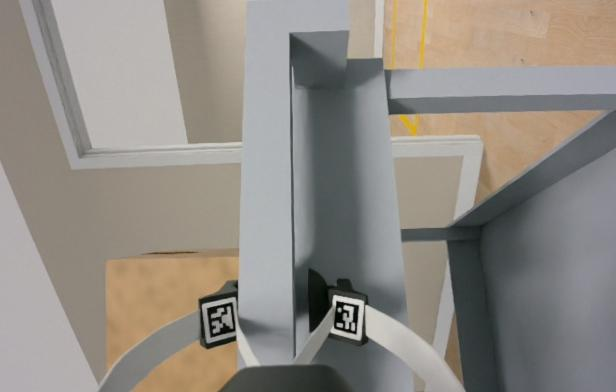

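Request:
move(
  blocking=false,
  r1={"base":{"translate_m":-0.24,"strafe_m":-0.32},"pace":"slow","contact_limits":{"translate_m":0.8}},
  cameras=[],
)

Request:
wait(
  seconds=6,
  cameras=[],
)

Request:
move(
  blocking=false,
  r1={"base":{"translate_m":-0.19,"strafe_m":0.293},"joints":{"wrist_yaw_rad":0.4},"speeds":{"wrist_yaw_rad":0.07},"pace":"slow","contact_limits":{"strafe_m":0.8}},
  cameras=[],
)

Request:
wait(
  seconds=6,
  cameras=[],
)

Request:
move(
  blocking=false,
  r1={"base":{"translate_m":-0.06,"strafe_m":0.387},"joints":{"wrist_yaw_rad":0.05},"speeds":{"wrist_yaw_rad":0.09},"pace":"slow","contact_limits":{"strafe_m":0.8}},
  cameras=[],
)

Request:
wait(
  seconds=7,
  cameras=["r1_head_left_camera","r1_wrist_camera"],
)

Scene clock: 839.30 s.
move: r1 moving
r1.base_odometry: x=-3.174 y=-0.925 heading=+0.672
r1.turned_by_wheels: +0.000
r1.turned_by_imu: +0.000
r1.base_tilt: forward=-1.6 right=+1.3
r1.lidar_m: 0.47 0.29 0.29 2.38 2.42 3.04 3.75 3.79 2.59 2.32 2.36 1.19
r1.base_status: translate_m moving; strafe_m moving
r1.joint_positions: lift_m=+0.655 arm_m=+0.000 wrist_yaw_rad=+0.647 wrist_pitch_rad=-0.008 wrist_roll_rad=+1.569 gripper_m=+0.001
r1.joint_status: not commanded
r1.measured_speeds: translate_m=-0.030 strafe_m=-0.039 rotate_rad=+0.001 lift_m=+0.000 arm_m=+0.000 wrist_yaw_rad=+0.000 wrist_pitch_rad=+0.000 wrist_roll_rad=+0.000
r1.motor_effort: lift_m=+18(18) arm_m=-4(4) wheel_0=+5(6) wheel_1=-9(9) wheel_2=+8(8)
r1.servo_current: wrist_yaw_rad=39(52) wrist_pitch_rad=39(59) wrist_roll_rad=59(65) gripper_m=52(52)
r1.contact_limits: translate_m 0.8
r1.hand_pose: x=+0.4537 y=+0.1042 z=+0.8355 quat_wxyz=(+0.670, +0.671, +0.222, +0.228) (m; r1's base frame)
r1.wrist_depth_mm: 1661 - - 223 - 1808 1255 / 1756 - - - 282 283 283 / 1863 - - 262 267 1756 1281 / - - - 253 255 1921 - / - - 442 245 245 - - / - 442 185 193 182 - - / - 157 433 - 165 - -
r2.base_odometry: x=-2.730 y=+1.101 heading=-2.523
r2.turned_by_wheels: +0.000
r2.turned_by_imu: +0.000
r2.base_tilt: forward=-0.6 right=+0.1
r2.lidar_m: 0.61 1.10 1.32 4.80 1.83 1.29 1.25 1.31 1.04 0.97 0.92 0.68
r2.base_status: not commanded
r2.joint_positions: lift_m=+0.920 arm_m=+0.198 wrist_yaw_rad=+0.027 wrist_pitch_rad=+0.001 wrist_roll_rad=+0.000 gripper_m=-0.019
r2.joint_status: not commanded
r2.measured_speeds: all 0
r2.motor_effort: lift_m=+19(19) arm_m=-4(4) wheel_0=+16(17) wheel_1=+3(3) wheel_2=+19(19)
r2.servo_current: wrist_yaw_rad=176(176) wrist_pitch_rad=39(46) wrist_roll_rad=39(52) gripper_m=78(85)
r2.contact_limits: translate_m 0.9
r2.hand_pose: x=+0.6595 y=-0.0797 z=+1.0979 quat_wxyz=(+1.000, +0.000, +0.000, +0.013) (m; r2's base frame)
r2.wrist_depth_mm: - - 250 235 229 221 215 / - - 251 236 231 223 216 / - - 253 237 233 224 217 / - - 255 177 235 225 218 / - 878 257 175 236 226 220 / 1078 842 184 167 232 227 220 / 640 - 258 - 237 227 221
pictures: none
No camera images: "cameras" was empty.

Scene clock: 844.07 s.
earlier move: r1 done
r1.base_odometry: x=-3.163 y=-1.312 heading=+0.673
r1.turned_by_wheels: +0.000
r1.turned_by_imu: +0.001
r1.base_tilt: forward=-1.6 right=+1.3
r1.lidar_m: 0.48 0.25 0.25 2.67 2.69 3.36 3.45 3.43 2.26 2.05 2.06 1.32
r1.base_status: done
r1.joint_positions: lift_m=+0.655 arm_m=+0.000 wrist_yaw_rad=+0.660 wrist_pitch_rad=-0.008 wrist_roll_rad=+1.569 gripper_m=+0.001
r1.joint_status: not commanded
r1.measured_speeds: all 0
r1.motor_effort: lift_m=+18(18) arm_m=+3(4) wheel_0=+8(16) wheel_1=-1(9) wheel_2=+2(11)
r1.servo_current: wrist_yaw_rad=52(85) wrist_pitch_rad=52(59) wrist_roll_rad=52(72) gripper_m=52(59)
r1.contact_limits: translate_m 0.8
r1.hand_pose: x=+0.4524 y=+0.1076 z=+0.8355 quat_wxyz=(+0.669, +0.669, +0.226, +0.232) (m; r1's base frame)
r1.wrist_depth_mm: 1921 - - - - 1756 1229 / - - - - - 1808 1255 / - - - - - 1708 1205 / - - - - 315 324 327 / - - - 257 267 1921 1366 / - - 190 192 236 1808 - / - 404 181 164 165 - -
r2.base_odometry: x=-2.730 y=+1.101 heading=-2.523
r2.turned_by_wheels: +0.000
r2.turned_by_imu: +0.001
r2.base_tilt: forward=-0.7 right=+0.0
r2.lidar_m: 0.60 1.09 1.10 4.82 1.84 1.31 1.26 1.32 1.04 0.99 0.89 0.68
r2.base_status: not commanded
r2.joint_positions: lift_m=+0.920 arm_m=+0.198 wrist_yaw_rad=+0.027 wrist_pitch_rad=+0.001 wrist_roll_rad=+0.000 gripper_m=-0.019
r2.joint_status: not commanded
r2.measured_speeds: all 0
r2.on_its_own: wrist_yaw_rad is at rest, and its servo_current (163 mA) is outside its rest range (0 to 104 mA)
r2.motor_effort: lift_m=+19(19) arm_m=-3(4) wheel_0=+17(17) wheel_1=+3(4) wheel_2=+19(19)
r2.servo_current: wrist_yaw_rad=163(182) wrist_pitch_rad=39(52) wrist_roll_rad=46(59) gripper_m=78(85)
r2.contact_limits: translate_m 0.9
r2.hand_pose: x=+0.6595 y=-0.0797 z=+1.0979 quat_wxyz=(+1.000, +0.000, +0.000, +0.013) (m; r2's base frame)
r2.wrist_depth_mm: - - 249 234 230 222 215 / - - 252 236 232 222 216 / - - 253 237 233 224 217 / - - 256 177 234 226 219 / - - 255 175 236 226 220 / - - 184 167 232 227 221 / - - 262 - 236 226 222
wait: 4.77 of 6 s (r1 has come to rest)
pictures: none
No camera images: "cameras" was empty.

Scene clock: 844.57 s.
move: r1 moving
r1.base_odometry: x=-3.174 y=-1.308 heading=+0.673
r1.turned_by_wheels: +0.001
r1.turned_by_imu: +0.001
r1.base_tilt: forward=-1.6 right=+1.3
r1.lidar_m: 0.49 0.25 0.25 2.65 2.69 3.35 3.47 3.46 2.27 2.07 2.08 1.36
r1.base_status: translate_m moving; strafe_m moving
r1.joint_positions: lift_m=+0.655 arm_m=+0.000 wrist_yaw_rad=+0.632 wrist_pitch_rad=-0.008 wrist_roll_rad=+1.569 gripper_m=+0.001
r1.joint_status: wrist_yaw_rad moving
r1.measured_speeds: translate_m=-0.026 strafe_m=+0.040 rotate_rad=-0.001 lift_m=+0.000 arm_m=+0.000 wrist_yaw_rad=-0.106 wrist_pitch_rad=+0.000 wrist_roll_rad=+0.000
r1.motor_effort: lift_m=+18(18) arm_m=+4(4) wheel_0=-3(6) wheel_1=+5(6) wheel_2=+6(6)
r1.servo_current: wrist_yaw_rad=78(156) wrist_pitch_rad=52(52) wrist_roll_rad=52(59) gripper_m=52(59)
r1.contact_limits: strafe_m 0.8
r1.hand_pose: x=+0.4552 y=+0.0997 z=+0.8355 quat_wxyz=(+0.672, +0.672, +0.217, +0.222) (m; r1's base frame)
r1.wrist_depth_mm: 1863 - - - - 1808 1229 / - - - - - 1863 1255 / - - - - - 1756 1205 / - - - - 319 324 324 / - - - 258 264 1921 1366 / - - 189 193 183 1921 - / - 399 181 183 165 - -
r2.base_odometry: x=-2.730 y=+1.101 heading=-2.523
r2.turned_by_wheels: +0.000
r2.turned_by_imu: +0.000
r2.base_tilt: forward=-0.7 right=+0.0
r2.lidar_m: 0.58 1.08 1.10 4.82 1.83 1.32 1.26 1.30 1.06 0.98 0.90 0.69
r2.base_status: not commanded
r2.joint_positions: lift_m=+0.920 arm_m=+0.198 wrist_yaw_rad=+0.027 wrist_pitch_rad=+0.001 wrist_roll_rad=+0.000 gripper_m=-0.019
r2.joint_status: not commanded
r2.measured_speeds: all 0
r2.motor_effort: lift_m=+19(19) arm_m=-3(4) wheel_0=+16(17) wheel_1=+3(3) wheel_2=+19(19)
r2.servo_current: wrist_yaw_rad=163(176) wrist_pitch_rad=39(39) wrist_roll_rad=59(59) gripper_m=85(85)
r2.contact_limits: translate_m 0.9
r2.hand_pose: x=+0.6595 y=-0.0797 z=+1.0979 quat_wxyz=(+1.000, +0.000, +0.000, +0.013) (m; r2's base frame)
r2.wrist_depth_mm: - - 250 235 230 221 216 / - - 251 236 231 222 216 / - - 254 237 233 224 216 / - - 254 177 233 225 218 / - - 255 174 236 226 220 / - - 185 168 233 227 221 / - - 259 - 236 227 222
pictures: none
No camera images: "cameras" was empty.

Scene clock: 848.83 s.
earlier move: r1 done
r1.base_odometry: x=-3.494 y=-1.201 heading=+0.672
r1.turned_by_wheels: -0.001
r1.turned_by_imu: -0.003
r1.base_tilt: forward=-1.6 right=+1.3
r1.lidar_m: 0.26 0.25 0.27 2.34 2.40 2.94 3.29 3.36 2.57 2.34 2.39 1.63
r1.base_status: done
r1.joint_positions: lift_m=+0.655 arm_m=+0.000 wrist_yaw_rad=+0.400 wrist_pitch_rad=-0.010 wrist_roll_rad=+1.570 gripper_m=+0.001
r1.joint_status: all done
r1.measured_speeds: all 0
r1.motor_effort: lift_m=+17(18) arm_m=+3(4) wheel_0=-9(20) wheel_1=+5(9) wheel_2=-1(8)
r1.servo_current: wrist_yaw_rad=39(156) wrist_pitch_rad=59(72) wrist_roll_rad=52(72) gripper_m=52(65)
r1.contact_limits: strafe_m 0.8
r1.hand_pose: x=+0.4705 y=+0.0319 z=+0.8363 quat_wxyz=(+0.693, +0.693, +0.137, +0.144) (m; r1's base frame)
r1.wrist_depth_mm: - - - - - 1808 1229 / - - - - - 1863 1281 / - - - 309 - 1863 1308 / - - - - 338 334 1118 / - - - - 283 1921 1308 / - - 183 189 183 1983 1397 / - 160 - 184 166 1576 -
r2.base_odometry: x=-2.730 y=+1.101 heading=-2.523
r2.turned_by_wheels: +0.000
r2.turned_by_imu: +0.001
r2.base_tilt: forward=-0.7 right=+0.0
r2.lidar_m: 0.58 1.34 1.42 4.82 1.82 1.33 1.26 1.32 1.04 0.98 0.90 0.69
r2.base_status: not commanded
r2.joint_positions: lift_m=+0.920 arm_m=+0.198 wrist_yaw_rad=+0.027 wrist_pitch_rad=+0.001 wrist_roll_rad=+0.000 gripper_m=-0.019
r2.joint_status: not commanded
r2.measured_speeds: all 0
r2.on_its_own: wrist_yaw_rad is at rest, and its servo_current (169 mA) is outside its rest range (0 to 104 mA)
r2.motor_effort: lift_m=+19(19) arm_m=-4(4) wheel_0=+16(17) wheel_1=+3(3) wheel_2=+19(19)
r2.servo_current: wrist_yaw_rad=169(182) wrist_pitch_rad=39(46) wrist_roll_rad=39(65) gripper_m=78(85)
r2.contact_limits: translate_m 0.9
r2.hand_pose: x=+0.6595 y=-0.0797 z=+1.0979 quat_wxyz=(+1.000, +0.000, +0.000, +0.013) (m; r2's base frame)
r2.wrist_depth_mm: - - 250 234 230 220 214 / - - 252 236 231 222 216 / - - 253 237 232 224 217 / - - 255 177 235 225 219 / 1060 - 257 175 236 226 220 / - - 185 168 233 226 220 / - - 260 - 236 226 222
wait: 4.27 of 6 s (r1 has come to rest)
pictures: none
No camera images: "cameras" was empty.

Scene clock: 849.33 s.
move: r1 moving
r1.base_odometry: x=-3.504 y=-1.192 heading=+0.672
r1.turned_by_wheels: -0.001
r1.turned_by_imu: -0.001
r1.base_tilt: forward=-1.7 right=+1.3
r1.lidar_m: 0.25 0.25 0.25 2.33 2.37 2.96 3.32 3.36 2.60 2.37 2.41 1.64
r1.base_status: translate_m moving; strafe_m moving
r1.joint_positions: lift_m=+0.655 arm_m=+0.000 wrist_yaw_rad=+0.363 wrist_pitch_rad=-0.010 wrist_roll_rad=+1.570 gripper_m=+0.001
r1.joint_status: wrist_yaw_rad moving
r1.measured_speeds: translate_m=-0.008 strafe_m=+0.050 rotate_rad=-0.011 lift_m=+0.000 arm_m=+0.000 wrist_yaw_rad=-0.090 wrist_pitch_rad=+0.000 wrist_roll_rad=+0.000
r1.motor_effort: lift_m=+17(17) arm_m=+4(4) wheel_0=-14(14) wheel_1=+9(11) wheel_2=-2(2)
r1.servo_current: wrist_yaw_rad=39(72) wrist_pitch_rad=59(65) wrist_roll_rad=59(59) gripper_m=46(59)
r1.contact_limits: strafe_m 0.8
r1.hand_pose: x=+0.4715 y=+0.0207 z=+0.8363 quat_wxyz=(+0.695, +0.696, +0.124, +0.131) (m; r1's base frame)
r1.wrist_depth_mm: - 1229 - - - 1863 1255 / - - - - - 1808 1281 / - - - 315 - 1863 1281 / - - - - 342 338 1118 / - - - - 297 1808 1308 / - - 186 192 234 1863 1366 / - 161 - 183 165 1576 -
r2.base_odometry: x=-2.730 y=+1.101 heading=-2.523
r2.turned_by_wheels: +0.000
r2.turned_by_imu: +0.000
r2.base_tilt: forward=-0.6 right=+0.1
r2.lidar_m: 0.59 1.34 1.42 4.79 1.82 1.32 1.25 1.30 1.04 0.96 0.92 0.69
r2.base_status: not commanded
r2.joint_positions: lift_m=+0.920 arm_m=+0.198 wrist_yaw_rad=+0.027 wrist_pitch_rad=+0.001 wrist_roll_rad=+0.000 gripper_m=-0.019
r2.joint_status: not commanded
r2.measured_speeds: all 0
r2.motor_effort: lift_m=+19(19) arm_m=-4(4) wheel_0=+16(17) wheel_1=+3(3) wheel_2=+19(19)
r2.servo_current: wrist_yaw_rad=182(189) wrist_pitch_rad=39(46) wrist_roll_rad=46(59) gripper_m=78(85)
r2.contact_limits: translate_m 0.9
r2.hand_pose: x=+0.6595 y=-0.0797 z=+1.0979 quat_wxyz=(+1.000, +0.000, +0.000, +0.013) (m; r2's base frame)
r2.wrist_depth_mm: - - 250 234 229 221 215 / - - 253 236 232 223 216 / - - 253 237 232 224 216 / - - 255 177 234 226 219 / 1078 - 256 175 236 225 219 / - - 185 167 233 227 221 / 1430 - 260 - 237 227 221
pictures: none
No camera images: "cameras" was empty.

Scene clock: 853.97 s.
earlier move: r1 off_target
r1.base_odometry: x=-3.782 y=-0.936 heading=+0.673
r1.turned_by_wheels: +0.001
r1.turned_by_imu: +0.006
r1.base_tilt: forward=-1.6 right=+1.3
r1.lidar_m: 0.26 0.25 0.40 1.95 1.99 2.48 3.31 3.32 3.01 2.76 2.80 1.64
r1.base_status: done
r1.joint_positions: lift_m=+0.655 arm_m=+0.000 wrist_yaw_rad=+0.069 wrist_pitch_rad=-0.012 wrist_roll_rad=+1.570 gripper_m=+0.001
r1.joint_status: wrist_yaw_rad off_target (ended at +0.071, target +0.050)
r1.measured_speeds: all 0
r1.on_its_own: wrist_yaw_rad is at rest, and its servo_current (124 mA) is outside its rest range (0 to 104 mA)
r1.motor_effort: lift_m=+16(17) arm_m=+3(4) wheel_0=-1(15) wheel_1=+6(13) wheel_2=+0(5)
r1.servo_current: wrist_yaw_rad=124(286) wrist_pitch_rad=65(72) wrist_roll_rad=46(72) gripper_m=52(59)
r1.contact_limits: strafe_m 0.8
r1.hand_pose: x=+0.4646 y=-0.0673 z=+0.8369 quat_wxyz=(+0.707, +0.706, +0.020, +0.029) (m; r1's base frame)
r1.wrist_depth_mm: - - 1336 - - - 1255 / - - - - - 1756 1281 / - - - - - 1921 1308 / - - - - - 1708 1160 / - - - - 329 1708 1255 / - - 189 192 241 1921 1366 / - - 182 183 165 1576 1366
r2.base_odometry: x=-2.730 y=+1.101 heading=-2.523
r2.turned_by_wheels: +0.000
r2.turned_by_imu: +0.001
r2.base_tilt: forward=-0.7 right=+0.0
r2.lidar_m: 0.60 1.61 1.85 4.81 1.85 1.32 1.25 1.32 1.04 0.97 0.89 0.67
r2.base_status: not commanded
r2.joint_positions: lift_m=+0.920 arm_m=+0.198 wrist_yaw_rad=+0.027 wrist_pitch_rad=+0.001 wrist_roll_rad=+0.000 gripper_m=-0.019
r2.joint_status: not commanded
r2.measured_speeds: all 0
r2.on_its_own: wrist_yaw_rad is at rest, and its servo_current (176 mA) is outside its rest range (0 to 104 mA)
r2.motor_effort: lift_m=+19(19) arm_m=-4(4) wheel_0=+16(17) wheel_1=+2(3) wheel_2=+19(19)
r2.servo_current: wrist_yaw_rad=176(189) wrist_pitch_rad=39(46) wrist_roll_rad=59(65) gripper_m=78(85)
r2.contact_limits: translate_m 0.9
r2.hand_pose: x=+0.6595 y=-0.0797 z=+1.0979 quat_wxyz=(+1.000, +0.000, +0.000, +0.013) (m; r2's base frame)
r2.wrist_depth_mm: - - 250 235 230 221 215 / - - 251 236 231 223 216 / - - 253 238 233 224 218 / - - 254 177 233 227 218 / 1229 - 256 175 235 226 220 / - 1708 185 167 233 227 220 / - - 259 - 237 225 222
wait: 4.63 of 7 s (r1 has come to rest)
pictures: r1_head_left_camera, r1_wrist_camera
Images, in order (width x height): r1_head_left_camera 420x672, r1_wrist_camera 616x392.

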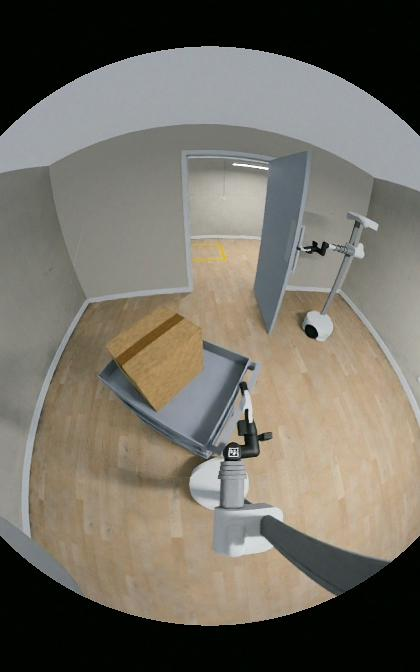

